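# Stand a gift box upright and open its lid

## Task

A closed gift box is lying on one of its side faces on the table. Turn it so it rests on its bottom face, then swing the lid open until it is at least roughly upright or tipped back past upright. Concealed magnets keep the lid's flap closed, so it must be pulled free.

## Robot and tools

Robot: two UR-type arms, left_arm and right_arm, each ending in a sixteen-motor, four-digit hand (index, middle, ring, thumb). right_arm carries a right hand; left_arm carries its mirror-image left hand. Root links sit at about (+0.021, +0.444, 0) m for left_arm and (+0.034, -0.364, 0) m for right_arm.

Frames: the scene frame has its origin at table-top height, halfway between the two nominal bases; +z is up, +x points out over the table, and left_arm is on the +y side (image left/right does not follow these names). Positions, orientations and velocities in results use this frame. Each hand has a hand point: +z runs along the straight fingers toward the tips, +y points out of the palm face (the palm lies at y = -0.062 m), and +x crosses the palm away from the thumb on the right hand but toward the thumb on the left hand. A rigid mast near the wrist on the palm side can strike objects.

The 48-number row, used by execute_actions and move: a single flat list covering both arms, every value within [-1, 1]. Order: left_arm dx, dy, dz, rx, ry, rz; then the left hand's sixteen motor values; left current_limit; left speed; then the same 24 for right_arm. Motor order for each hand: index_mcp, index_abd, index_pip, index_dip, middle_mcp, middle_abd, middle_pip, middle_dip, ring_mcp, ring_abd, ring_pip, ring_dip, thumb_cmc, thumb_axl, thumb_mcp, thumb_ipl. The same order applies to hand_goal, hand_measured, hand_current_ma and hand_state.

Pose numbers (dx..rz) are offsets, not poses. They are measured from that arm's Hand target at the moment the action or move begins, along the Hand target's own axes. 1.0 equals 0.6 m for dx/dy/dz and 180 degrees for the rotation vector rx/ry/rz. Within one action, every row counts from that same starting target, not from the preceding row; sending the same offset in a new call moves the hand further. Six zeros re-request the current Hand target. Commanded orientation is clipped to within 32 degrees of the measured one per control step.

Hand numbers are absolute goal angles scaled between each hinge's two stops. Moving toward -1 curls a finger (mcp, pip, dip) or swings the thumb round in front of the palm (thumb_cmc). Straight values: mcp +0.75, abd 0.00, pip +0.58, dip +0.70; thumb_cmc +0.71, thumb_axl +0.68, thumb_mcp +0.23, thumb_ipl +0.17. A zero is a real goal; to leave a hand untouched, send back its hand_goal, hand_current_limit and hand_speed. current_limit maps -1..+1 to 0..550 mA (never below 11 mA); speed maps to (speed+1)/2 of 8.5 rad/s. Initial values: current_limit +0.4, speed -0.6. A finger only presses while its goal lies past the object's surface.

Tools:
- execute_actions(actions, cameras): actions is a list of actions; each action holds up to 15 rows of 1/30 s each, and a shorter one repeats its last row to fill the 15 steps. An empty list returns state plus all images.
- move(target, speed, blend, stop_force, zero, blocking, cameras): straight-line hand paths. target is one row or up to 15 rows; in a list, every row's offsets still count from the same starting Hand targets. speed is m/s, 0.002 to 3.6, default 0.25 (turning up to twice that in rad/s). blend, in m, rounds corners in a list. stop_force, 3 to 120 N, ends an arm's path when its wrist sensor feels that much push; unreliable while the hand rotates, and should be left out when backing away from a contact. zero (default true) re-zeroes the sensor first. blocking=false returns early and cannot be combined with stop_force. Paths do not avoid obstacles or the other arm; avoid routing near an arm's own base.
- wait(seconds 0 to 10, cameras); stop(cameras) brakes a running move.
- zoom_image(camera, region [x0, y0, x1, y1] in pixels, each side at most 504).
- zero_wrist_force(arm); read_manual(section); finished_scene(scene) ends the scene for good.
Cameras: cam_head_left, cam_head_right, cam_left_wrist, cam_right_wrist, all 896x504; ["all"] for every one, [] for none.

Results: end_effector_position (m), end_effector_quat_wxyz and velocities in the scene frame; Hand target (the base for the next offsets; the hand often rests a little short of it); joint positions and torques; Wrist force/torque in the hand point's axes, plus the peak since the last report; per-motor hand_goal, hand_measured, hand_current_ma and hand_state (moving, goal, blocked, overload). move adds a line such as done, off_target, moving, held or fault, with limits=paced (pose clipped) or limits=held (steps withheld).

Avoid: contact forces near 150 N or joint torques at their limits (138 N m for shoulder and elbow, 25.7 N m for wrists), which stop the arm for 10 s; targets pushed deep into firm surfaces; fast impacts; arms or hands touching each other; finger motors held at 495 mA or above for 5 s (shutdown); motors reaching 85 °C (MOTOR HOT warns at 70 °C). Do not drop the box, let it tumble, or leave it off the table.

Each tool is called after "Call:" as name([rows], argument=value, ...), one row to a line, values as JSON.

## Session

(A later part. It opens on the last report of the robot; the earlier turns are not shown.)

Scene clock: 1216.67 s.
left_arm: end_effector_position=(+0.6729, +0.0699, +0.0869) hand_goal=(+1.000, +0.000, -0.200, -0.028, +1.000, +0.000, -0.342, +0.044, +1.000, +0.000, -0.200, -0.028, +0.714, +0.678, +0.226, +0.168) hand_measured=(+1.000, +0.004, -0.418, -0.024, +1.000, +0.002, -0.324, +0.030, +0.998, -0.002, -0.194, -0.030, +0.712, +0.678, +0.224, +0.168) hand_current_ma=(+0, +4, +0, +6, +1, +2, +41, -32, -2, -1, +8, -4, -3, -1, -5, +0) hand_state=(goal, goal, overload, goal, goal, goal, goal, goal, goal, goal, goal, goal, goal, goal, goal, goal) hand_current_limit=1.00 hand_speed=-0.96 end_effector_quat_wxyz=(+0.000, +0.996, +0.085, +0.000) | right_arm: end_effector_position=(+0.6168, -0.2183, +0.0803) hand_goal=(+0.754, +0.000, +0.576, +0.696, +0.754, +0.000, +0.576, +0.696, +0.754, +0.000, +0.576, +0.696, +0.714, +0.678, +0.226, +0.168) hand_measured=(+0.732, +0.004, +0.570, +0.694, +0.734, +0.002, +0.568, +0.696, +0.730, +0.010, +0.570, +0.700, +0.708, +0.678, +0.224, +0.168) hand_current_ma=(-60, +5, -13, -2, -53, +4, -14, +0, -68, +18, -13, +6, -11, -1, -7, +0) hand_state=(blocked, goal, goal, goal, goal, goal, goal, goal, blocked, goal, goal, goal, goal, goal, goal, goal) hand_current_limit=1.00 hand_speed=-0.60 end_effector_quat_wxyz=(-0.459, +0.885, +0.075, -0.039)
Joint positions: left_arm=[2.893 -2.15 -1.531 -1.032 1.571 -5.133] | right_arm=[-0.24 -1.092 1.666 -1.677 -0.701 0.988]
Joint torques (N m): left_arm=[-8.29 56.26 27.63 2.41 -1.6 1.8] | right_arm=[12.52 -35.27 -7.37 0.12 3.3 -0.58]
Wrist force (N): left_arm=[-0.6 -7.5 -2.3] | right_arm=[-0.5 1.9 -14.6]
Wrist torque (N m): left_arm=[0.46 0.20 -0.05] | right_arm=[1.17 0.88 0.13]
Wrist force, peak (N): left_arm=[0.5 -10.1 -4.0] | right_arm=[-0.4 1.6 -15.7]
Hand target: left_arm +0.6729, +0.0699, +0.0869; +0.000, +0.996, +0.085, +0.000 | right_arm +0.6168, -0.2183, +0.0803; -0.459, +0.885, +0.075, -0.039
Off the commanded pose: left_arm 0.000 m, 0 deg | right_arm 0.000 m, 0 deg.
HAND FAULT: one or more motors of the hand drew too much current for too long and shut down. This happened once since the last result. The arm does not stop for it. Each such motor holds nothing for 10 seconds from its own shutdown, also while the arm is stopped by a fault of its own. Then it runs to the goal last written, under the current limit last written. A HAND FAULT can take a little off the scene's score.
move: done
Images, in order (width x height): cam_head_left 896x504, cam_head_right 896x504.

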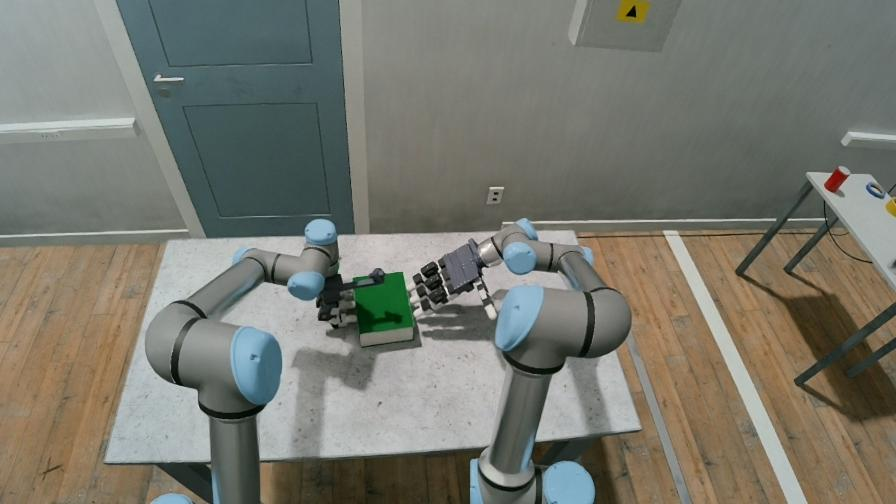

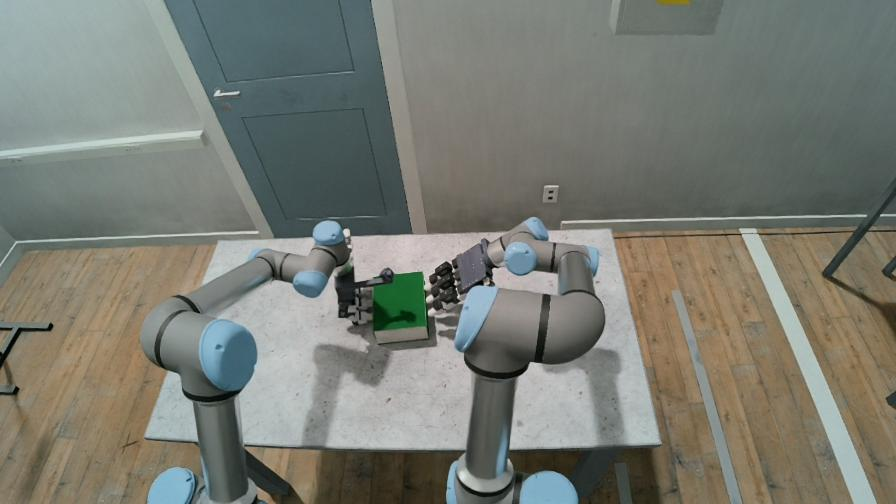

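Call:
move([
  [0,-0.03,0,0,0,0,1,0,-0.226,-0.029,1,0,-0.343,0.044,1,0,-0.226,-0.029,0.714,0.678,0.226,0.168,1,-0.9,0,0,0,0,0,0,0.754,0,0.576,0.696,0.754,0,0.576,0.696,0.754,0,0.576,0.696,0.714,0.678,0.226,0.168,1,-0.6],
  [0,-0.04,0,0,0,0.017,1,0,-0.226,-0.029,1,0,-0.343,0.044,1,0,-0.226,-0.029,0.714,0.678,0.226,0.168,1,-0.9,0,0,0,0,0,0,0.754,0,0.576,0.696,0.754,0,0.576,0.696,0.754,0,0.576,0.696,0.714,0.678,0.226,0.168,1,-0.6],
], speed=0.03)

Call:
wait(seconds=6)

Call:
move(target=[0,0.1,0,0,0,0,1,0,-0.226,-0.029,1,0,-0.343,0.044,1,0,-0.226,-0.029,0.714,0.678,0.226,0.168,1,-0.9,0,0,0,0,0,0,0.754,0,0.576,0.696,0.754,0,0.576,0.696,0.754,0,0.576,0.696,0.714,0.678,0.226,0.168,1,-0.6], speed=0.008, stop_force=15)

Call:
move(target=[0,0,0,0,0,0,1,0,-0.387,-0.029,1,0,-0.343,0.044,1,0,-0.387,-0.029,0.714,0.678,0.226,0.168,1,-0.95,0,0,0,0,0,0,0.754,0,0.576,0.696,0.754,0,0.576,0.696,0.754,0,0.576,0.696,0.714,0.678,0.226,0.168,1,-0.6])

Call:
wait(seconds=1)

Call:
move(target=[0,0,0,0,0,0,1,0,-0.562,-0.145,1,0,-0.343,0.044,1,0,-0.562,-0.145,0.714,0.678,0.226,0.168,1,-0.95,0,0,0,0,0,0,0.754,0,0.576,0.696,0.754,0,0.576,0.696,0.754,0,0.576,0.696,0.714,0.678,0.226,0.168,1,-0.6])

Call:
wait(seconds=1.5, cameras=["cam_head_left"])

Call:
zoom_image(camera="cam_head_left", region=[330, 260, 430, 360])

Scene clock: 1317.60 s.
left_arm: end_effector_position=(+0.6688, +0.0935, +0.0869) hand_goal=(+1.000, +0.000, -0.226, -0.028, +1.000, +0.000, -0.342, +0.044, +1.000, +0.000, -0.226, -0.028, +0.714, +0.678, +0.226, +0.168) hand_measured=(+1.000, +0.004, -0.220, -0.024, +1.000, +0.002, -0.336, +0.042, +0.998, -0.002, -0.220, -0.030, +0.712, +0.678, +0.224, +0.168) hand_current_ma=(+0, +4, +8, +5, +0, +2, +12, -4, -2, -1, +8, -4, -3, -1, -5, +0) hand_state=(goal, goal, goal, goal, goal, goal, goal, goal, goal, goal, goal, goal, goal, goal, goal, goal) hand_current_limit=1.00 hand_speed=-0.90 end_effector_quat_wxyz=(+0.000, +0.998, +0.059, +0.000) | right_arm: end_effector_position=(+0.6168, -0.2183, +0.0802) hand_goal=(+0.754, +0.000, +0.576, +0.696, +0.754, +0.000, +0.576, +0.696, +0.754, +0.000, +0.576, +0.696, +0.714, +0.678, +0.226, +0.168) hand_measured=(+0.732, +0.004, +0.570, +0.694, +0.734, +0.002, +0.568, +0.696, +0.732, +0.006, +0.570, +0.698, +0.708, +0.678, +0.224, +0.168) hand_current_ma=(-60, +5, -13, -2, -53, +4, -14, +0, -62, +11, -10, +4, -11, -1, -7, +0) hand_state=(blocked, goal, goal, goal, goal, goal, goal, goal, blocked, goal, goal, goal, goal, goal, goal, goal) hand_current_limit=1.00 hand_speed=-0.60 end_effector_quat_wxyz=(-0.459, +0.885, +0.075, -0.039)
Joint positions: left_arm=[2.93 -2.129 -1.567 -1.017 1.571 -5.043] | right_arm=[-0.24 -1.092 1.666 -1.677 -0.701 0.988]
Joint torques (N m): left_arm=[7.43 59.27 9.16 4.96 0.63 1.64] | right_arm=[-2.49 -30.92 -30.18 -0.04 3.27 -0.37]
Wrist force (N): left_arm=[-1.3 0.4 -1.5] | right_arm=[-0.2 1.1 -3.5]
Wrist torque (N m): left_arm=[0.17 0.12 -0.31] | right_arm=[0.29 0.18 0.14]
Wrist force, peak (N): left_arm=[-0.9 -7.7 -2.8] | right_arm=[-0.7 1.5 -14.9]
Hand target: left_arm +0.6688, +0.0935, +0.0869; +0.000, +0.998, +0.059, +0.000 | right_arm +0.6168, -0.2183, +0.0803; -0.459, +0.885, +0.075, -0.039
Off the commanded pose: left_arm 0.000 m, 0 deg | right_arm 0.000 m, 0 deg.
move: done

Scene clock: 1323.60 s.
left_arm: end_effector_position=(+0.6688, +0.0935, +0.0869) hand_goal=(+1.000, +0.000, -0.226, -0.028, +1.000, +0.000, -0.342, +0.044, +1.000, +0.000, -0.226, -0.028, +0.714, +0.678, +0.226, +0.168) hand_measured=(+1.000, +0.004, -0.220, -0.024, +1.000, +0.002, -0.336, +0.042, +0.998, -0.002, -0.220, -0.030, +0.712, +0.678, +0.224, +0.168) hand_current_ma=(+0, +4, +8, +5, +0, +2, +12, -4, -2, -1, +8, -4, -3, -1, -5, +0) hand_state=(goal, goal, goal, goal, goal, goal, goal, goal, goal, goal, goal, goal, goal, goal, goal, goal) hand_current_limit=1.00 hand_speed=-0.90 end_effector_quat_wxyz=(+0.000, +0.998, +0.059, +0.000) | right_arm: end_effector_position=(+0.6168, -0.2183, +0.0803) hand_goal=(+0.754, +0.000, +0.576, +0.696, +0.754, +0.000, +0.576, +0.696, +0.754, +0.000, +0.576, +0.696, +0.714, +0.678, +0.226, +0.168) hand_measured=(+0.732, +0.004, +0.570, +0.694, +0.734, +0.002, +0.568, +0.696, +0.732, +0.006, +0.570, +0.698, +0.708, +0.678, +0.224, +0.168) hand_current_ma=(-60, +5, -13, -2, -53, +4, -14, +0, -62, +11, -10, +4, -11, -1, -7, +0) hand_state=(blocked, goal, goal, goal, goal, goal, goal, goal, blocked, goal, goal, goal, goal, goal, goal, goal) hand_current_limit=1.00 hand_speed=-0.60 end_effector_quat_wxyz=(-0.459, +0.885, +0.075, -0.039)
Joint positions: left_arm=[2.93 -2.129 -1.567 -1.017 1.571 -5.042] | right_arm=[-0.24 -1.092 1.666 -1.677 -0.701 0.988]
Joint torques (N m): left_arm=[5.72 44.89 24.01 4.66 -1.72 1.64] | right_arm=[-2.5 -29.06 -31.18 -0.22 3.19 -0.26]
Wrist force (N): left_arm=[-1.2 0.3 -1.2] | right_arm=[-0.2 1.0 -3.5]
Wrist torque (N m): left_arm=[0.13 0.11 -0.29] | right_arm=[0.27 0.18 0.13]
Wrist force, peak (N): left_arm=[-1.5 0.5 -1.4] | right_arm=[-0.2 1.6 -3.7]
Hand target: left_arm +0.6688, +0.0935, +0.0869; +0.000, +0.998, +0.059, +0.000 | right_arm +0.6168, -0.2183, +0.0803; -0.459, +0.885, +0.075, -0.039
Off the commanded pose: left_arm 0.000 m, 0 deg | right_arm 0.000 m, 0 deg.
wait: 6.00 s; at rest by 0.17 s

Scene clock: 1328.10 s.
left_arm: end_effector_position=(+0.6719, +0.0679, +0.0869) hand_goal=(+1.000, +0.000, -0.226, -0.028, +1.000, +0.000, -0.342, +0.044, +1.000, +0.000, -0.226, -0.028, +0.714, +0.678, +0.226, +0.168) hand_measured=(+1.000, +0.004, -0.222, -0.024, +1.002, +0.002, -0.318, +0.014, +0.998, -0.002, -0.220, -0.030, +0.712, +0.678, +0.224, +0.168) hand_current_ma=(+0, +4, +8, +5, +2, +2, +60, -81, -2, -1, +8, -4, -3, -1, -5, +0) hand_state=(goal, goal, goal, goal, goal, goal, blocked, blocked, goal, goal, goal, goal, goal, goal, goal, goal) hand_current_limit=1.00 hand_speed=-0.90 end_effector_quat_wxyz=(+0.000, +0.998, +0.059, +0.000) | right_arm: end_effector_position=(+0.6168, -0.2183, +0.0803) hand_goal=(+0.754, +0.000, +0.576, +0.696, +0.754, +0.000, +0.576, +0.696, +0.754, +0.000, +0.576, +0.696, +0.714, +0.678, +0.226, +0.168) hand_measured=(+0.732, +0.004, +0.570, +0.694, +0.734, +0.002, +0.568, +0.696, +0.732, +0.010, +0.570, +0.698, +0.708, +0.678, +0.224, +0.168) hand_current_ma=(-60, +5, -13, -2, -53, +4, -14, +0, -65, +19, -11, +4, -11, -1, -7, +0) hand_state=(blocked, goal, goal, goal, goal, goal, goal, goal, blocked, goal, goal, goal, goal, goal, goal, goal) hand_current_limit=1.00 hand_speed=-0.60 end_effector_quat_wxyz=(-0.459, +0.885, +0.075, -0.039)
Joint positions: left_arm=[2.894 -2.156 -1.521 -1.036 1.571 -5.079] | right_arm=[-0.24 -1.092 1.666 -1.677 -0.701 0.988]
Joint torques (N m): left_arm=[2.77 59.9 9.22 5.58 -4.5 1.88] | right_arm=[10.81 -27.23 -15.51 -0.26 3.32 -0.2]
Wrist force (N): left_arm=[-0.1 -11.4 -3.4] | right_arm=[-0.6 2.1 -16.1]
Wrist torque (N m): left_arm=[0.64 0.11 0.08] | right_arm=[1.22 0.98 0.14]
Wrist force, peak (N): left_arm=[-0.4 -15.5 -4.2] | right_arm=[-0.6 2.0 -16.3]
Hand target: left_arm +0.6719, +0.0679, +0.0869; +0.000, +0.998, +0.059, +0.000 (not the last commanded pose) | right_arm +0.6168, -0.2183, +0.0803; -0.459, +0.885, +0.075, -0.039
Off the commanded pose: left_arm 0.034 m, 0 deg | right_arm 0.000 m, 0 deg.
move: contact (left_arm)

Scene clock: 1329.13 s.
left_arm: end_effector_position=(+0.6719, +0.0679, +0.0869) hand_goal=(+1.000, +0.000, -0.386, -0.028, +1.000, +0.000, -0.342, +0.044, +1.000, +0.000, -0.386, -0.028, +0.714, +0.678, +0.226, +0.168) hand_measured=(+1.000, +0.004, -0.322, -0.016, +1.002, +0.002, -0.318, +0.014, +1.000, -0.002, -0.300, -0.012, +0.712, +0.678, +0.224, +0.168) hand_current_ma=(+0, +4, +204, +23, +1, +2, +60, -81, +0, -1, +298, +36, -3, -1, -5, +0) hand_state=(goal, goal, blocked, goal, goal, goal, blocked, blocked, goal, goal, blocked, goal, goal, goal, goal, goal) hand_current_limit=1.00 hand_speed=-0.95 end_effector_quat_wxyz=(+0.000, +0.998, +0.059, +0.000) | right_arm: end_effector_position=(+0.6168, -0.2183, +0.0803) hand_goal=(+0.754, +0.000, +0.576, +0.696, +0.754, +0.000, +0.576, +0.696, +0.754, +0.000, +0.576, +0.696, +0.714, +0.678, +0.226, +0.168) hand_measured=(+0.732, +0.004, +0.570, +0.694, +0.734, +0.002, +0.568, +0.696, +0.730, +0.010, +0.570, +0.698, +0.708, +0.678, +0.224, +0.168) hand_current_ma=(-60, +5, -13, -2, -53, +4, -14, +0, -65, +20, -11, +4, -11, -1, -7, +0) hand_state=(blocked, goal, goal, goal, goal, goal, goal, goal, blocked, goal, goal, goal, goal, goal, goal, goal) hand_current_limit=1.00 hand_speed=-0.60 end_effector_quat_wxyz=(-0.459, +0.885, +0.075, -0.039)
Joint positions: left_arm=[2.894 -2.156 -1.521 -1.036 1.571 -5.079] | right_arm=[-0.24 -1.092 1.666 -1.677 -0.701 0.988]
Joint torques (N m): left_arm=[-1.52 60.25 9.86 5.62 -4.56 1.58] | right_arm=[11.11 -27.35 -7.06 -0.25 3.26 -0.23]
Wrist force (N): left_arm=[-0.1 -15.5 0.2] | right_arm=[-0.3 2.0 -16.8]
Wrist torque (N m): left_arm=[0.80 0.23 0.22] | right_arm=[1.27 0.96 0.17]
Wrist force, peak (N): left_arm=[-0.1 -15.5 0.2] | right_arm=[-0.3 2.0 -16.8]
Hand target: left_arm +0.6719, +0.0679, +0.0869; +0.000, +0.998, +0.059, +0.000 | right_arm +0.6168, -0.2183, +0.0803; -0.459, +0.885, +0.075, -0.039
Off the commanded pose: left_arm 0.000 m, 0 deg | right_arm 0.000 m, 0 deg.
move: done

Scene clock: 1330.13 s.
left_arm: end_effector_position=(+0.6719, +0.0679, +0.0869) hand_goal=(+1.000, +0.000, -0.386, -0.028, +1.000, +0.000, -0.342, +0.044, +1.000, +0.000, -0.386, -0.028, +0.714, +0.678, +0.226, +0.168) hand_measured=(+1.000, +0.004, -0.322, -0.016, +1.002, +0.002, -0.318, +0.014, +1.000, -0.002, -0.300, -0.012, +0.712, +0.678, +0.224, +0.168) hand_current_ma=(+0, +4, +204, +23, +1, +2, +60, -81, +0, -1, +298, +36, -3, -1, -5, +0) hand_state=(goal, goal, blocked, goal, goal, goal, blocked, blocked, goal, goal, blocked, goal, goal, goal, goal, goal) hand_current_limit=1.00 hand_speed=-0.95 end_effector_quat_wxyz=(+0.000, +0.998, +0.059, +0.000) | right_arm: end_effector_position=(+0.6168, -0.2183, +0.0803) hand_goal=(+0.754, +0.000, +0.576, +0.696, +0.754, +0.000, +0.576, +0.696, +0.754, +0.000, +0.576, +0.696, +0.714, +0.678, +0.226, +0.168) hand_measured=(+0.732, +0.004, +0.570, +0.694, +0.734, +0.002, +0.568, +0.696, +0.730, +0.010, +0.570, +0.698, +0.708, +0.678, +0.224, +0.168) hand_current_ma=(-60, +5, -13, -2, -53, +4, -14, +0, -65, +20, -11, +4, -11, -1, -7, +0) hand_state=(blocked, goal, goal, goal, goal, goal, goal, goal, blocked, goal, goal, goal, goal, goal, goal, goal) hand_current_limit=1.00 hand_speed=-0.60 end_effector_quat_wxyz=(-0.459, +0.885, +0.075, -0.039)
Joint positions: left_arm=[2.894 -2.156 -1.521 -1.036 1.571 -5.079] | right_arm=[-0.24 -1.092 1.666 -1.677 -0.701 0.988]
Joint torques (N m): left_arm=[-7.5 61.58 14.84 5.43 -4.61 1.53] | right_arm=[11.31 -26.3 -6.65 -0.2 3.27 -0.21]
Wrist force (N): left_arm=[-0.2 -15.5 0.2] | right_arm=[-0.6 2.0 -16.5]
Wrist torque (N m): left_arm=[0.81 0.24 0.20] | right_arm=[1.23 1.01 0.15]
Wrist force, peak (N): left_arm=[-0.2 -15.6 0.1] | right_arm=[-0.9 2.0 -16.9]
Hand target: left_arm +0.6719, +0.0679, +0.0869; +0.000, +0.998, +0.059, +0.000 | right_arm +0.6168, -0.2183, +0.0803; -0.459, +0.885, +0.075, -0.039
Off the commanded pose: left_arm 0.000 m, 0 deg | right_arm 0.000 m, 0 deg.
wait: 1.00 s; at rest by 0.17 s

Scene clock: 1331.03 s.
left_arm: end_effector_position=(+0.6719, +0.0679, +0.0869) hand_goal=(+1.000, +0.000, -0.562, -0.144, +1.000, +0.000, -0.342, +0.044, +1.000, +0.000, -0.562, -0.144, +0.714, +0.678, +0.226, +0.168) hand_measured=(+1.000, +0.004, -0.366, -0.082, +1.000, +0.002, -0.326, +0.014, +1.000, -0.002, -0.328, -0.076, +0.712, +0.678, +0.224, +0.168) hand_current_ma=(+1, +4, +550, +202, +1, +2, +38, -81, +1, -1, +550, +227, -3, -1, -5, +0) hand_state=(goal, goal, blocked, blocked, goal, goal, goal, blocked, goal, goal, blocked, blocked, goal, goal, goal, goal) hand_current_limit=1.00 hand_speed=-0.95 end_effector_quat_wxyz=(+0.000, +0.998, +0.059, +0.000) | right_arm: end_effector_position=(+0.6168, -0.2183, +0.0803) hand_goal=(+0.754, +0.000, +0.576, +0.696, +0.754, +0.000, +0.576, +0.696, +0.754, +0.000, +0.576, +0.696, +0.714, +0.678, +0.226, +0.168) hand_measured=(+0.732, +0.004, +0.570, +0.694, +0.734, +0.002, +0.568, +0.696, +0.730, +0.012, +0.570, +0.700, +0.708, +0.678, +0.224, +0.168) hand_current_ma=(-60, +5, -13, -2, -53, +4, -14, +0, -72, +22, -11, +8, -11, -1, -7, +0) hand_state=(blocked, goal, goal, goal, goal, goal, goal, goal, blocked, goal, goal, goal, goal, goal, goal, goal) hand_current_limit=1.00 hand_speed=-0.60 end_effector_quat_wxyz=(-0.459, +0.885, +0.075, -0.039)
Joint positions: left_arm=[2.894 -2.156 -1.521 -1.036 1.571 -5.079] | right_arm=[-0.24 -1.092 1.666 -1.677 -0.701 0.988]
Joint torques (N m): left_arm=[-11.09 60.74 18.54 5.63 -4.54 1.29] | right_arm=[11.33 -26.64 -7.06 -0.28 3.3 -0.17]
Wrist force (N): left_arm=[-0.5 -18.5 4.4] | right_arm=[-0.7 1.8 -23.7]
Wrist torque (N m): left_arm=[0.82 0.28 0.21] | right_arm=[1.78 1.47 0.15]
Wrist force, peak (N): left_arm=[-0.5 -18.8 4.5] | right_arm=[-0.7 1.8 -23.7]
Hand target: left_arm +0.6719, +0.0679, +0.0869; +0.000, +0.998, +0.059, +0.000 | right_arm +0.6168, -0.2183, +0.0803; -0.459, +0.885, +0.075, -0.039
Off the commanded pose: left_arm 0.000 m, 0 deg | right_arm 0.000 m, 0 deg.
move: done

Scene clock: 1332.53 s.
left_arm: end_effector_position=(+0.6719, +0.0679, +0.0869) hand_goal=(+1.000, +0.000, -0.562, -0.144, +1.000, +0.000, -0.342, +0.044, +1.000, +0.000, -0.562, -0.144, +0.714, +0.678, +0.226, +0.168) hand_measured=(+1.000, +0.004, -0.366, -0.082, +1.000, +0.002, -0.326, +0.014, +1.000, -0.002, -0.328, -0.076, +0.712, +0.678, +0.224, +0.168) hand_current_ma=(+1, +4, +550, +202, +1, +2, +38, -81, +1, -1, +550, +227, -3, -1, -5, +0) hand_state=(goal, goal, blocked, blocked, goal, goal, goal, blocked, goal, goal, blocked, blocked, goal, goal, goal, goal) hand_current_limit=1.00 hand_speed=-0.95 end_effector_quat_wxyz=(+0.000, +0.998, +0.059, +0.000) | right_arm: end_effector_position=(+0.6168, -0.2183, +0.0803) hand_goal=(+0.754, +0.000, +0.576, +0.696, +0.754, +0.000, +0.576, +0.696, +0.754, +0.000, +0.576, +0.696, +0.714, +0.678, +0.226, +0.168) hand_measured=(+0.732, +0.004, +0.570, +0.694, +0.734, +0.002, +0.568, +0.696, +0.730, +0.012, +0.570, +0.700, +0.708, +0.678, +0.224, +0.168) hand_current_ma=(-60, +5, -13, -2, -53, +4, -14, +0, -72, +22, -11, +8, -11, -1, -7, +0) hand_state=(blocked, goal, goal, goal, goal, goal, goal, goal, blocked, goal, goal, goal, goal, goal, goal, goal) hand_current_limit=1.00 hand_speed=-0.60 end_effector_quat_wxyz=(-0.459, +0.885, +0.075, -0.039)
Joint positions: left_arm=[2.894 -2.156 -1.521 -1.036 1.571 -5.079] | right_arm=[-0.24 -1.092 1.666 -1.677 -0.701 0.988]
Joint torques (N m): left_arm=[-14.91 59.65 25.95 5.55 -4.53 0.87] | right_arm=[11 -26.18 -7.18 -0.28 3.28 -0.12]
Wrist force (N): left_arm=[-0.7 -18.6 4.4] | right_arm=[-0.6 1.8 -23.7]
Wrist torque (N m): left_arm=[0.81 0.31 0.19] | right_arm=[1.78 1.46 0.16]
Wrist force, peak (N): left_arm=[-0.6 -18.9 4.5] | right_arm=[-0.6 2.1 -23.9]
Hand target: left_arm +0.6719, +0.0679, +0.0869; +0.000, +0.998, +0.059, +0.000 | right_arm +0.6168, -0.2183, +0.0803; -0.459, +0.885, +0.075, -0.039
Off the commanded pose: left_arm 0.000 m, 0 deg | right_arm 0.000 m, 0 deg.
wait: 1.50 s; at rest by 0.17 s
Images, in order (width x height): cam_head_left 896x504.

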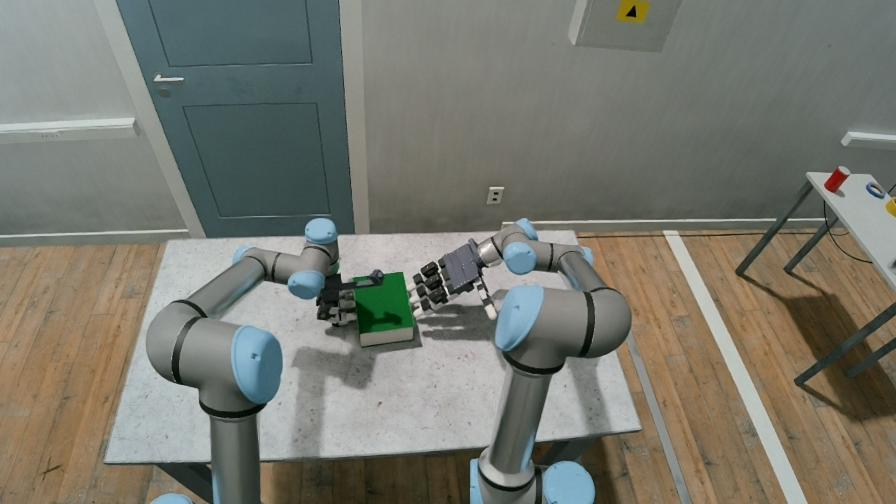

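Scaled by 5.040 from the camera's 896x504 image, which has a finer 1280x720 frame.

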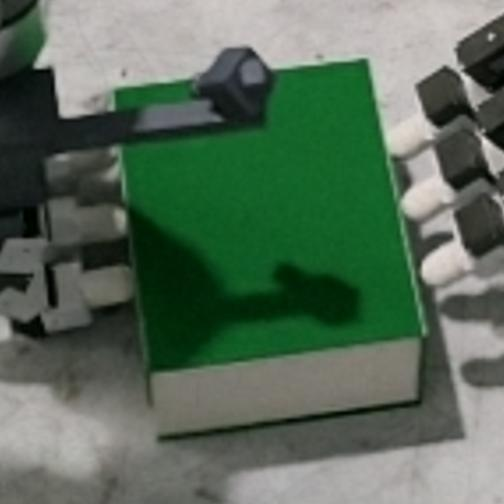

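Call:
move([
  [0,0,0,0,0,0,1,0,-0.343,0.044,1,0,-0.343,0.044,1,0,-0.343,0.044,0.714,0.678,0.226,0.168,1,-0.9,0,0,0,0,0,0,0.754,0,0.576,0.696,0.754,0,0.576,0.696,0.754,0,0.576,0.696,0.714,0.678,0.226,0.168,1,-0.6],
  [0,-0.07,0,0,0,0,1,0,-0.343,0.044,1,0,-0.343,0.044,1,0,-0.343,0.044,0.714,0.678,0.226,0.168,1,-0.9,0,-0.183,-0.232,0,0,0,0.754,0,0.576,0.696,0.754,0,0.576,0.696,0.754,0,0.576,0.696,0.714,0.678,0.226,0.168,1,-0.6],
], speed=0.1)

Call:
execute_actions(actions=[], cameras=["cam_head_left"])

Call:
zoom_image(camera="cam_head_left", region=[330, 260, 430, 360])

Scene clock: 1399.93 s.
left_arm: end_effector_position=(+0.6669, +0.1096, +0.0869) hand_goal=(+1.000, +0.000, -0.342, +0.044, +1.000, +0.000, -0.342, +0.044, +1.000, +0.000, -0.342, +0.044, +0.714, +0.678, +0.226, +0.168) hand_measured=(+1.000, +0.004, -0.342, +0.042, +1.000, +0.002, -0.336, +0.042, +1.000, -0.002, -0.342, +0.042, +0.712, +0.678, +0.224, +0.168) hand_current_ma=(+0, +4, -1, -3, +0, +2, +12, -4, +0, -1, -1, -4, -3, -1, -5, +0) hand_state=(goal, goal, goal, goal, goal, goal, goal, goal, goal, goal, goal, goal, goal, goal, goal, goal) hand_current_limit=1.00 hand_speed=-0.90 end_effector_quat_wxyz=(+0.000, +0.998, +0.059, +0.000) | right_arm: end_effector_position=(+0.6254, -0.2680, +0.2501) hand_goal=(+0.754, +0.000, +0.576, +0.696, +0.754, +0.000, +0.576, +0.696, +0.754, +0.000, +0.576, +0.696, +0.714, +0.678, +0.226, +0.168) hand_measured=(+0.734, +0.004, +0.570, +0.694, +0.736, +0.002, +0.570, +0.696, +0.734, +0.004, +0.570, +0.694, +0.708, +0.678, +0.224, +0.168) hand_current_ma=(-58, +4, -12, -2, -52, +4, -14, +0, -52, +4, -13, -4, -12, -1, -7, +0) hand_state=(blocked, goal, goal, goal, goal, goal, goal, goal, goal, goal, goal, goal, goal, goal, goal, goal) hand_current_limit=1.00 hand_speed=-0.60 end_effector_quat_wxyz=(-0.459, +0.885, +0.075, -0.039)
Joint positions: left_arm=[2.954 -2.113 -1.594 -1.006 1.571 -5.019] | right_arm=[-0.315 -1.209 1.354 -1.173 -0.738 0.888]
Joint torques (N m): left_arm=[7.36 58.94 7.95 5 0.68 1.76] | right_arm=[-6.52 -24.45 -35.62 0.3 -1.53 -1.66]
Wrist force (N): left_arm=[-1.1 0.2 -1.2] | right_arm=[0.6 0.7 -2.6]
Wrist torque (N m): left_arm=[0.12 0.10 -0.29] | right_arm=[0.16 0.12 0.27]
Wrist force, peak (N): left_arm=[-2.9 -28.7 -9.9] | right_arm=[-0.8 1.9 -26.0]
Hand target: left_arm +0.6669, +0.1096, +0.0869; +0.000, +0.998, +0.059, +0.000 | right_arm +0.6254, -0.2681, +0.2502; -0.459, +0.885, +0.075, -0.039
Off the commanded pose: left_arm 0.000 m, 0 deg | right_arm 0.000 m, 0 deg.
HAND FAULT: one or more motors of the hand drew too much current for too long and shut down. This happened 4 times since the last result. The arm does not stop for it. Each such motor holds nothing for 10 seconds from its own shutdown, also while the arm is stopped by a fault of its own. Then it runs to the goal last written, under the current limit last written. A HAND FAULT can take a little off the scene's score.
move: done

not run: an earlier result of this reply reported a stop or a fault. Calls in your next reply go to the robot.

Scaled by 5.040 from the camera's 896x504 image, which has a finer 1280x720 frame.
This view is cut from an older image: the scene may have changed since it was taken.

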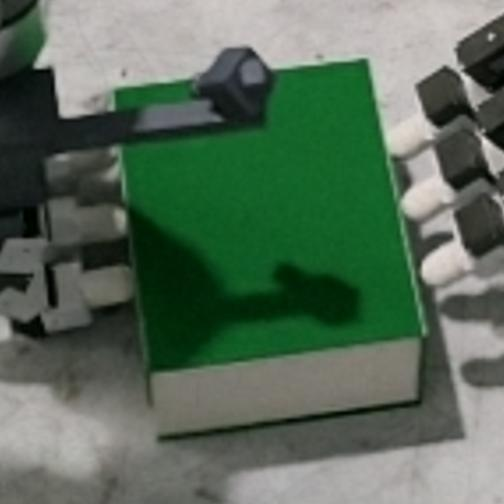

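Call:
execute_actions(actions=[])

Call:
zoom_image(camera="cam_head_left", region=[300, 230, 500, 380])

Scene clock: 1440.00 s.
left_arm: end_effector_position=(+0.6669, +0.1096, +0.0869) hand_goal=(+1.000, +0.000, -0.342, +0.044, +1.000, +0.000, -0.342, +0.044, +1.000, +0.000, -0.342, +0.044, +0.714, +0.678, +0.226, +0.168) hand_measured=(+1.000, +0.004, -0.342, +0.042, +1.000, +0.002, -0.336, +0.042, +1.000, -0.002, -0.342, +0.042, +0.712, +0.678, +0.224, +0.168) hand_current_ma=(+0, +4, -1, -3, +0, +2, +12, -4, +0, -1, -1, -4, -3, -1, -5, +0) hand_state=(goal, goal, goal, goal, goal, goal, goal, goal, goal, goal, goal, goal, goal, goal, goal, goal) hand_current_limit=1.00 hand_speed=-0.90 end_effector_quat_wxyz=(+0.000, +0.998, +0.059, +0.000) | right_arm: end_effector_position=(+0.6254, -0.2681, +0.2502) hand_goal=(+0.754, +0.000, +0.576, +0.696, +0.754, +0.000, +0.576, +0.696, +0.754, +0.000, +0.576, +0.696, +0.714, +0.678, +0.226, +0.168) hand_measured=(+0.734, +0.004, +0.570, +0.694, +0.736, +0.002, +0.570, +0.696, +0.734, +0.004, +0.570, +0.694, +0.708, +0.678, +0.224, +0.168) hand_current_ma=(-58, +4, -12, -2, -52, +4, -14, +0, -52, +4, -13, -4, -12, -1, -7, +0) hand_state=(blocked, goal, goal, goal, goal, goal, goal, goal, goal, goal, goal, goal, goal, goal, goal, goal) hand_current_limit=1.00 hand_speed=-0.60 end_effector_quat_wxyz=(-0.459, +0.885, +0.075, -0.039)
Joint positions: left_arm=[2.954 -2.113 -1.594 -1.006 1.571 -5.019] | right_arm=[-0.315 -1.209 1.353 -1.173 -0.738 0.888]
Joint velocities: within noise
Joint torques (N m): left_arm=[7.07 59.64 7.63 4.89 -1.26 1.84] | right_arm=[-6.5 -23.92 -35.61 0.38 -1.44 -1.66]
Motor temperatures (°C): left_arm=[24 31 25 31 34 28] | right_arm=[25 30 24 27 31 30]
Wrist force (N): left_arm=[-1.4 0.2 -1.2] | right_arm=[0.5 1.0 -2.7]
Wrist torque (N m): left_arm=[0.12 0.12 -0.30] | right_arm=[0.20 0.12 0.27]
Wrist force, peak (N): left_arm=[-1.4 0.4 -1.5] | right_arm=[0.6 1.0 -2.9]
Hand target: left_arm +0.6669, +0.1096, +0.0869; +0.000, +0.998, +0.059, +0.000 | right_arm +0.6254, -0.2681, +0.2502; -0.459, +0.885, +0.075, -0.039
Off the commanded pose: left_arm 0.000 m, 0 deg | right_arm 0.000 m, 0 deg.

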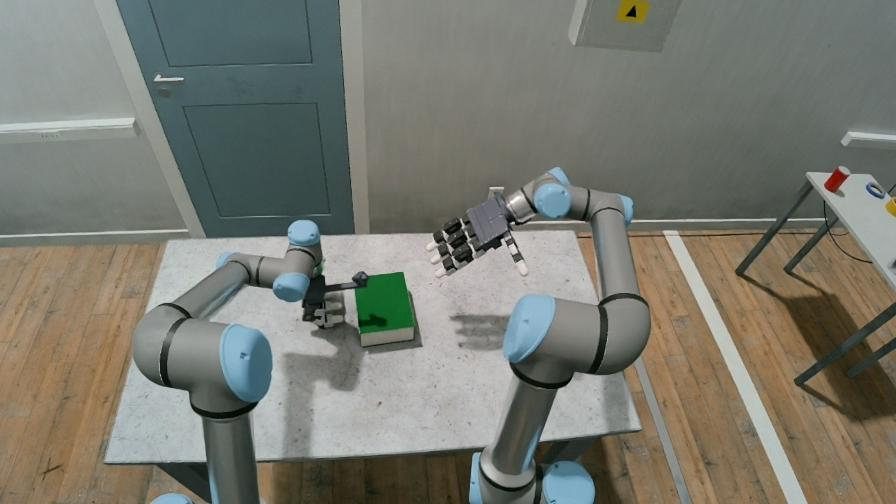

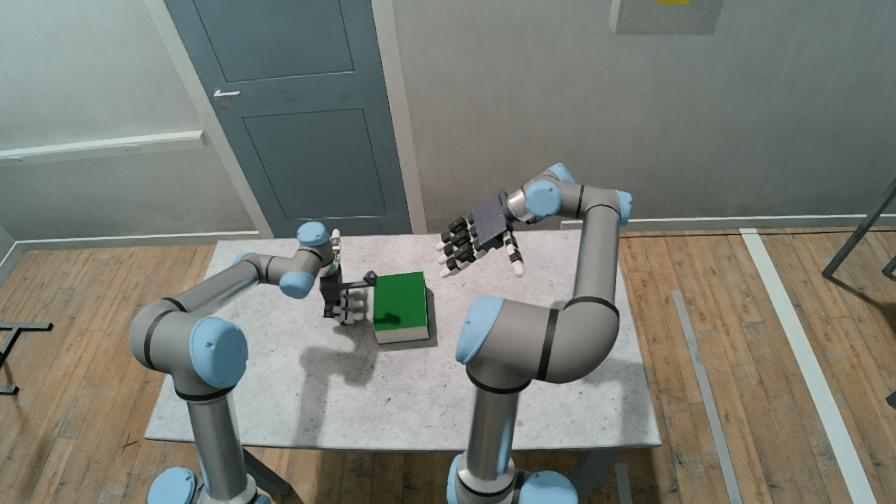

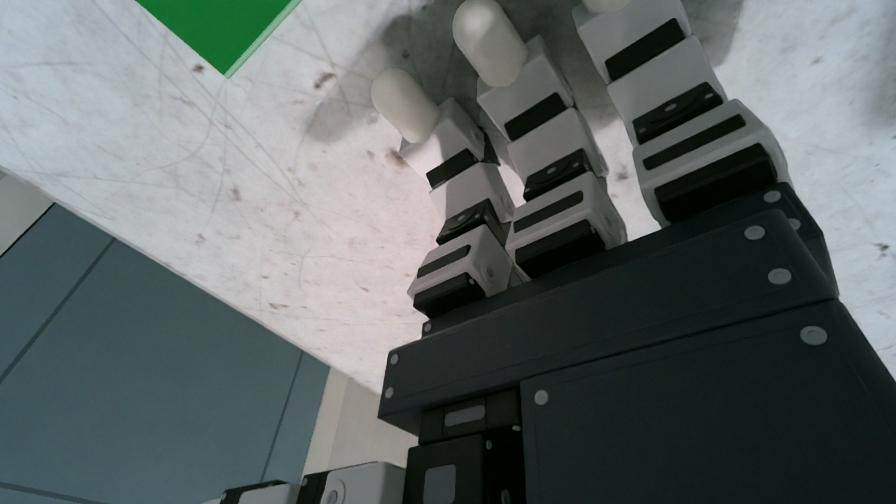

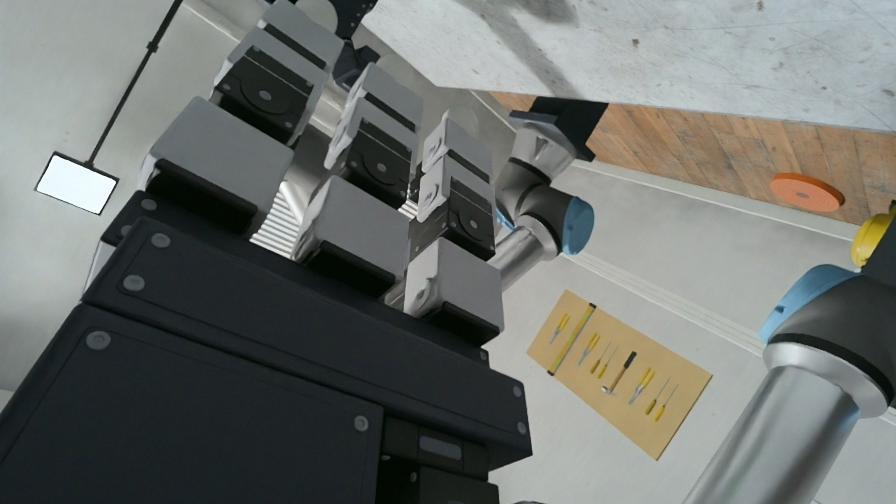

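Scaled by 2.520 from the camera's 896x504 image, which has a finer 1280x720 frame.

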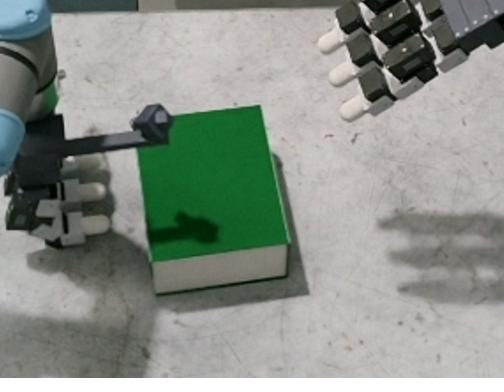

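Call:
zoom_image(camera="cam_head_left", region=[350, 310, 430, 355])

Call:
zoom_image(camera="cam_head_right", region=[365, 310, 445, 355])

Call:
zoom_image(camera="cam_left_wrist", region=[120, 0, 320, 112])

Scaled by 6.300 from the camera's 896x504 image, which has a finer 1280x720 frame.

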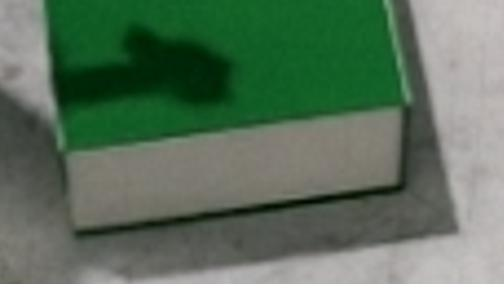

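Scaled by 6.300 from the camera's 896x504 image, which has a finer 1280x720 frame.

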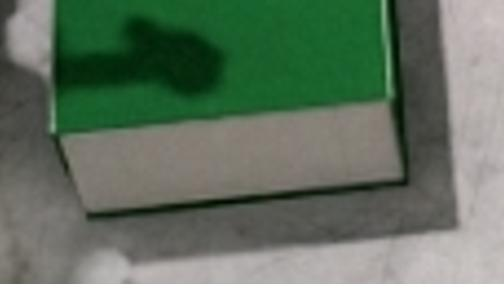

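Scaled by 2.520 from the camera's 896x504 image, which has a finer 1280x720 frame.

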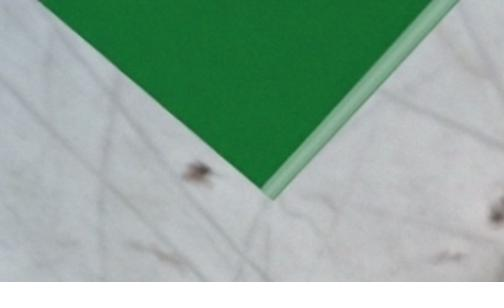

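Call:
move([
  [0,0,0,0,0,0,1,0,-0.343,0.044,1,0,-0.343,0.044,1,0,-0.343,0.044,0.714,0.678,0.226,0.168,1,-0.9,-0.1856,-0.0847,0.121,0.1405,0.165,-0.478,0.754,0,0.576,-0.029,0.754,0,0.576,0.696,0.754,0,0.576,0.696,-0.571,0.678,0.36,0.168,1,-0.6],
  [0,0,0,0,0,0,1,0,-0.343,0.044,1,0,-0.343,0.044,1,0,-0.343,0.044,0.714,0.678,0.226,0.168,1,-0.9,-0.0795,-0.2622,0.3743,0.1405,0.165,-0.478,0.754,0,0.576,-0.029,0.754,0,0.576,0.696,0.754,0,0.576,0.696,-0.571,0.678,0.36,0.168,1,-0.6],
], speed=0.2, cameras=["cam_head_left", "cam_right_wrist"])

Call:
zoom_image(camera="cam_head_left", region=[300, 230, 500, 380])

Scene clock: 1499.53 s.
left_arm: end_effector_position=(+0.6669, +0.1096, +0.0869) hand_goal=(+1.000, +0.000, -0.342, +0.044, +1.000, +0.000, -0.342, +0.044, +1.000, +0.000, -0.342, +0.044, +0.714, +0.678, +0.226, +0.168) hand_measured=(+1.000, +0.004, -0.342, +0.042, +1.000, +0.002, -0.336, +0.042, +1.000, -0.002, -0.342, +0.042, +0.712, +0.678, +0.224, +0.168) hand_current_ma=(+0, +4, -1, -3, +0, +2, +12, -4, +0, -1, -1, -4, -3, -1, -5, +0) hand_state=(goal, goal, goal, goal, goal, goal, goal, goal, goal, goal, goal, goal, goal, goal, goal, goal) hand_current_limit=1.00 hand_speed=-0.90 end_effector_quat_wxyz=(+0.000, +0.998, +0.059, +0.000) | right_arm: end_effector_position=(+0.5321, -0.0060, +0.2494) hand_goal=(+0.754, +0.000, +0.576, -0.028, +0.754, +0.000, +0.576, +0.696, +0.754, +0.000, +0.576, +0.696, -0.570, +0.678, +0.360, +0.168) hand_measured=(+0.752, +0.004, +0.574, -0.026, +0.752, +0.002, +0.574, +0.696, +0.752, +0.002, +0.574, +0.694, -0.562, +0.678, +0.358, +0.168) hand_current_ma=(-4, +4, -4, +5, -3, +4, -4, +0, -3, +4, -4, -4, +15, -1, -3, +0) hand_state=(goal, goal, goal, goal, goal, goal, goal, goal, goal, goal, goal, goal, goal, goal, goal, goal) hand_current_limit=1.00 hand_speed=-0.60 end_effector_quat_wxyz=(+0.529, -0.469, -0.529, -0.469) end_effector_velocity=(+0.000, +0.002, +0.000) end_effector_angular_velocity=(+0.001, +0.000, +0.001)
Joint positions: left_arm=[2.954 -2.113 -1.594 -1.006 1.571 -5.019] | right_arm=[-0.078 -1.33 1.875 -0.545 -0.15 -1.571]
Joint velocities: left_arm=[within noise] | right_arm=[0.004 0.003 -0.003 0.005 0.003 -0.004]
Joint torques (N m): left_arm=[6.05 60.74 7.26 5.05 -1.41 1.76] | right_arm=[6.77 -15.77 -30.96 2.24 2.69 -1.93]
Wrist force (N): left_arm=[-1.3 0.5 -1.2] | right_arm=[-3.0 0.8 -2.5]
Wrist torque (N m): left_arm=[0.15 0.11 -0.31] | right_arm=[0.42 0.32 0.06]
Wrist force, peak (N): left_arm=[-1.6 0.5 -1.3] | right_arm=[-2.8 0.7 -3.2]
Hand target: left_arm +0.6669, +0.1096, +0.0869; +0.000, +0.998, +0.059, +0.000 | right_arm +0.5322, -0.0058, +0.2494; +0.529, -0.469, -0.529, -0.469
Off the commanded pose: left_arm 0.000 m, 0 deg | right_arm 0.000 m, 0 deg.
move: done
Images, in order (width x height): cam_head_left 896x504, cam_right_wrist 896x504.

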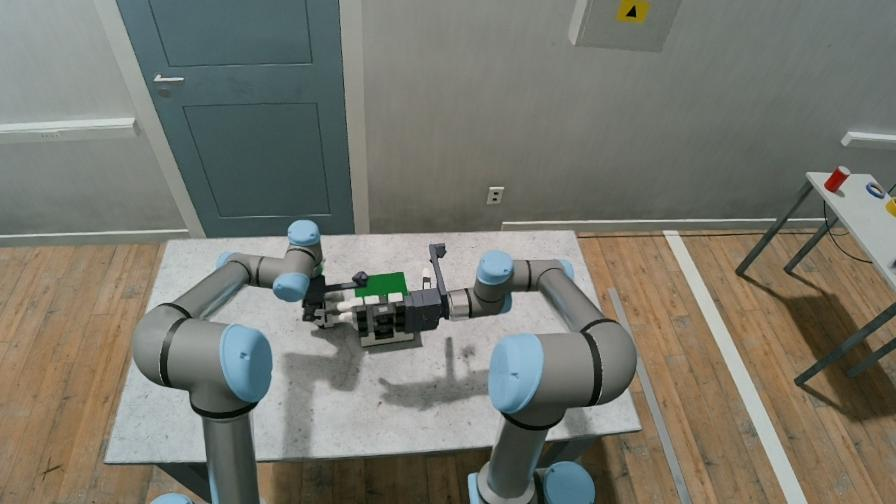

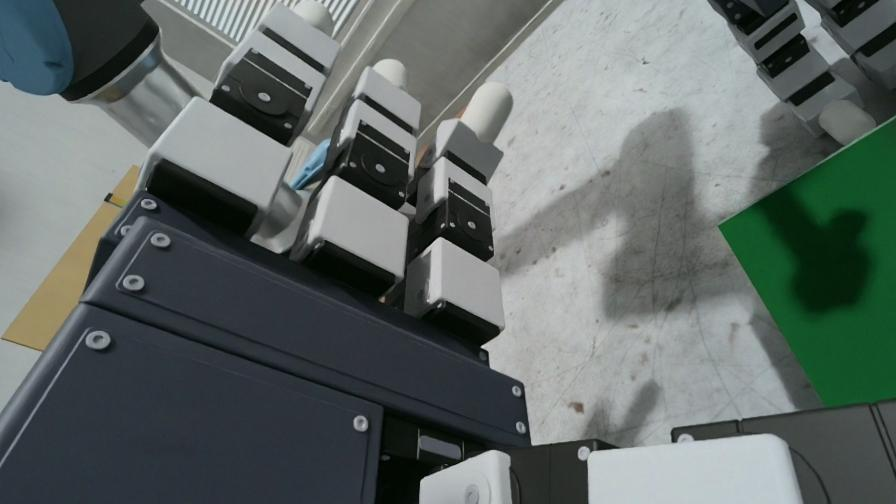

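Scaled by 2.520 from the camera's 896x504 image, which has a finer 1280x720 frame.

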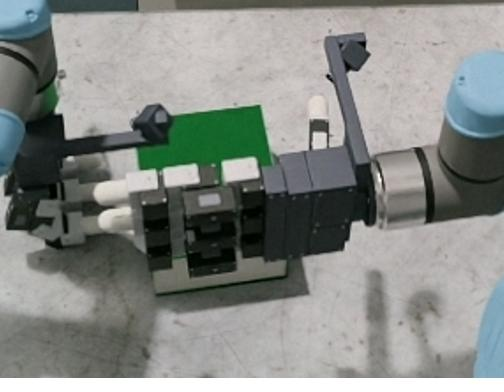

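Call:
move([
  [0,0,0,0,0,0,1,0,-0.343,0.044,1,0,-0.343,0.044,1,0,-0.343,0.044,0.714,0.678,0.226,0.168,1,-0.9,0,0,-0.008,0,0,0,0.754,0,0.576,-0.029,0.754,0,0.576,0.696,0.754,0,0.576,0.696,-0.571,0.678,0.45,0.168,1,-0.6],
  [0,0,0,0,0,0,1,0,-0.343,0.044,1,0,-0.343,0.044,1,0,-0.343,0.044,0.714,0.678,0.226,0.168,1,-0.9,-0.25,0,-0.008,0,0,0,0.754,0,0.576,-0.029,0.754,0,0.576,0.696,0.754,0,0.576,0.696,-0.571,0.678,0.45,0.168,1,-0.6],
], speed=0.06, cameras=["cam_head_left", "cam_right_wrist","cam_left_wrist"])

Call:
zoom_image(camera="cam_head_left", region=[300, 230, 500, 380])

Scene clock: 1528.03 s.
left_arm: end_effector_position=(+0.6669, +0.1096, +0.0869) hand_goal=(+1.000, +0.000, -0.342, +0.044, +1.000, +0.000, -0.342, +0.044, +1.000, +0.000, -0.342, +0.044, +0.714, +0.678, +0.226, +0.168) hand_measured=(+1.000, +0.004, -0.342, +0.042, +1.000, +0.002, -0.336, +0.042, +1.000, -0.002, -0.342, +0.042, +0.712, +0.678, +0.224, +0.168) hand_current_ma=(+0, +4, -1, -3, +0, +2, +12, -4, +0, -1, -1, -4, -3, -1, -5, +0) hand_state=(goal, goal, goal, goal, goal, goal, goal, goal, goal, goal, goal, goal, goal, goal, goal, goal) hand_current_limit=1.00 hand_speed=-0.90 end_effector_quat_wxyz=(+0.000, +0.998, +0.059, +0.000) | right_arm: end_effector_position=(+0.5327, -0.0106, +0.0995) hand_goal=(+0.754, +0.000, +0.576, -0.028, +0.754, +0.000, +0.576, +0.696, +0.754, +0.000, +0.576, +0.696, -0.570, +0.678, +0.450, +0.168) hand_measured=(+0.752, +0.004, +0.574, -0.026, +0.752, +0.002, +0.574, +0.696, +0.752, +0.002, +0.574, +0.694, -0.562, +0.678, +0.448, +0.168) hand_current_ma=(-4, +4, -4, +5, -3, +4, -4, +0, -3, +4, -4, -4, +15, -1, -4, +0) hand_state=(goal, goal, goal, goal, goal, goal, goal, goal, goal, goal, goal, goal, goal, goal, goal, goal) hand_current_limit=1.00 hand_speed=-0.60 end_effector_quat_wxyz=(+0.529, -0.469, -0.529, -0.470)
Joint positions: left_arm=[2.954 -2.113 -1.594 -1.006 1.571 -5.019] | right_arm=[-0.088 -1.075 2.006 -0.929 -0.161 -1.573]
Joint torques (N m): left_arm=[6.85 59.29 7.14 4.86 -1.14 1.41] | right_arm=[7.27 -20.36 -3.47 -1.56 2.54 2.1]
Wrist force (N): left_arm=[-1.2 0.4 -1.2] | right_arm=[-2.7 0.8 -2.6]
Wrist torque (N m): left_arm=[0.14 0.11 -0.30] | right_arm=[0.42 0.33 -0.12]
Wrist force, peak (N): left_arm=[-1.5 0.5 -1.4] | right_arm=[-3.1 1.0 -2.9]
Hand target: left_arm +0.6669, +0.1096, +0.0869; +0.000, +0.998, +0.059, +0.000 | right_arm +0.5327, -0.0106, +0.0994; +0.529, -0.469, -0.529, -0.469
Off the commanded pose: left_arm 0.000 m, 0 deg | right_arm 0.000 m, 0 deg.
move: done
Images, in order (width x height): cam_head_left 896x504, cam_left_wrist 896x504, cam_right_wrist 896x504.

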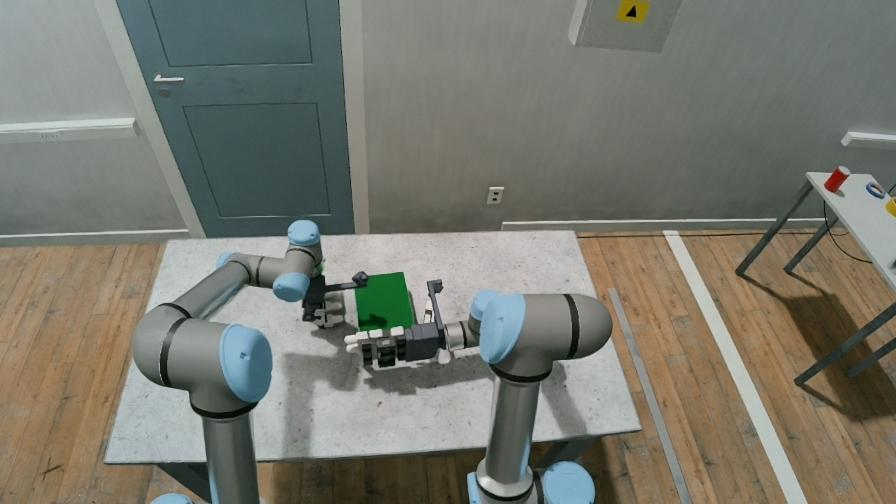

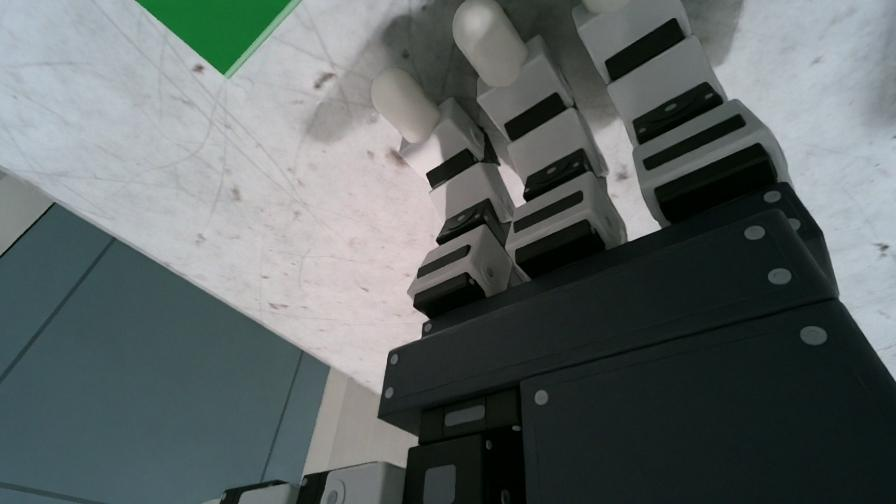

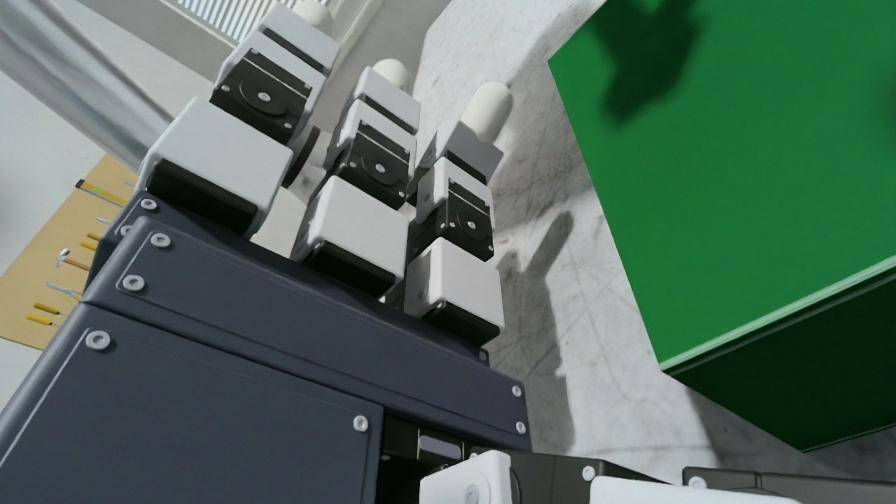

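Scaled by 2.520 from the camera's 896x504 image, which has a finer 1280x720 frame.

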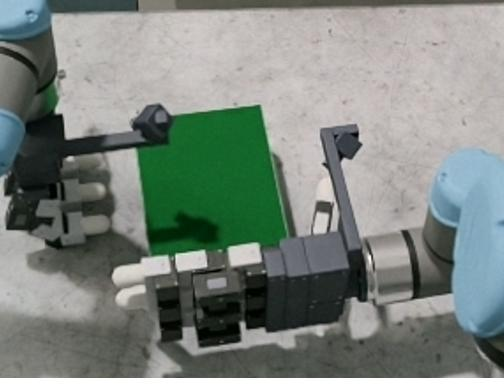

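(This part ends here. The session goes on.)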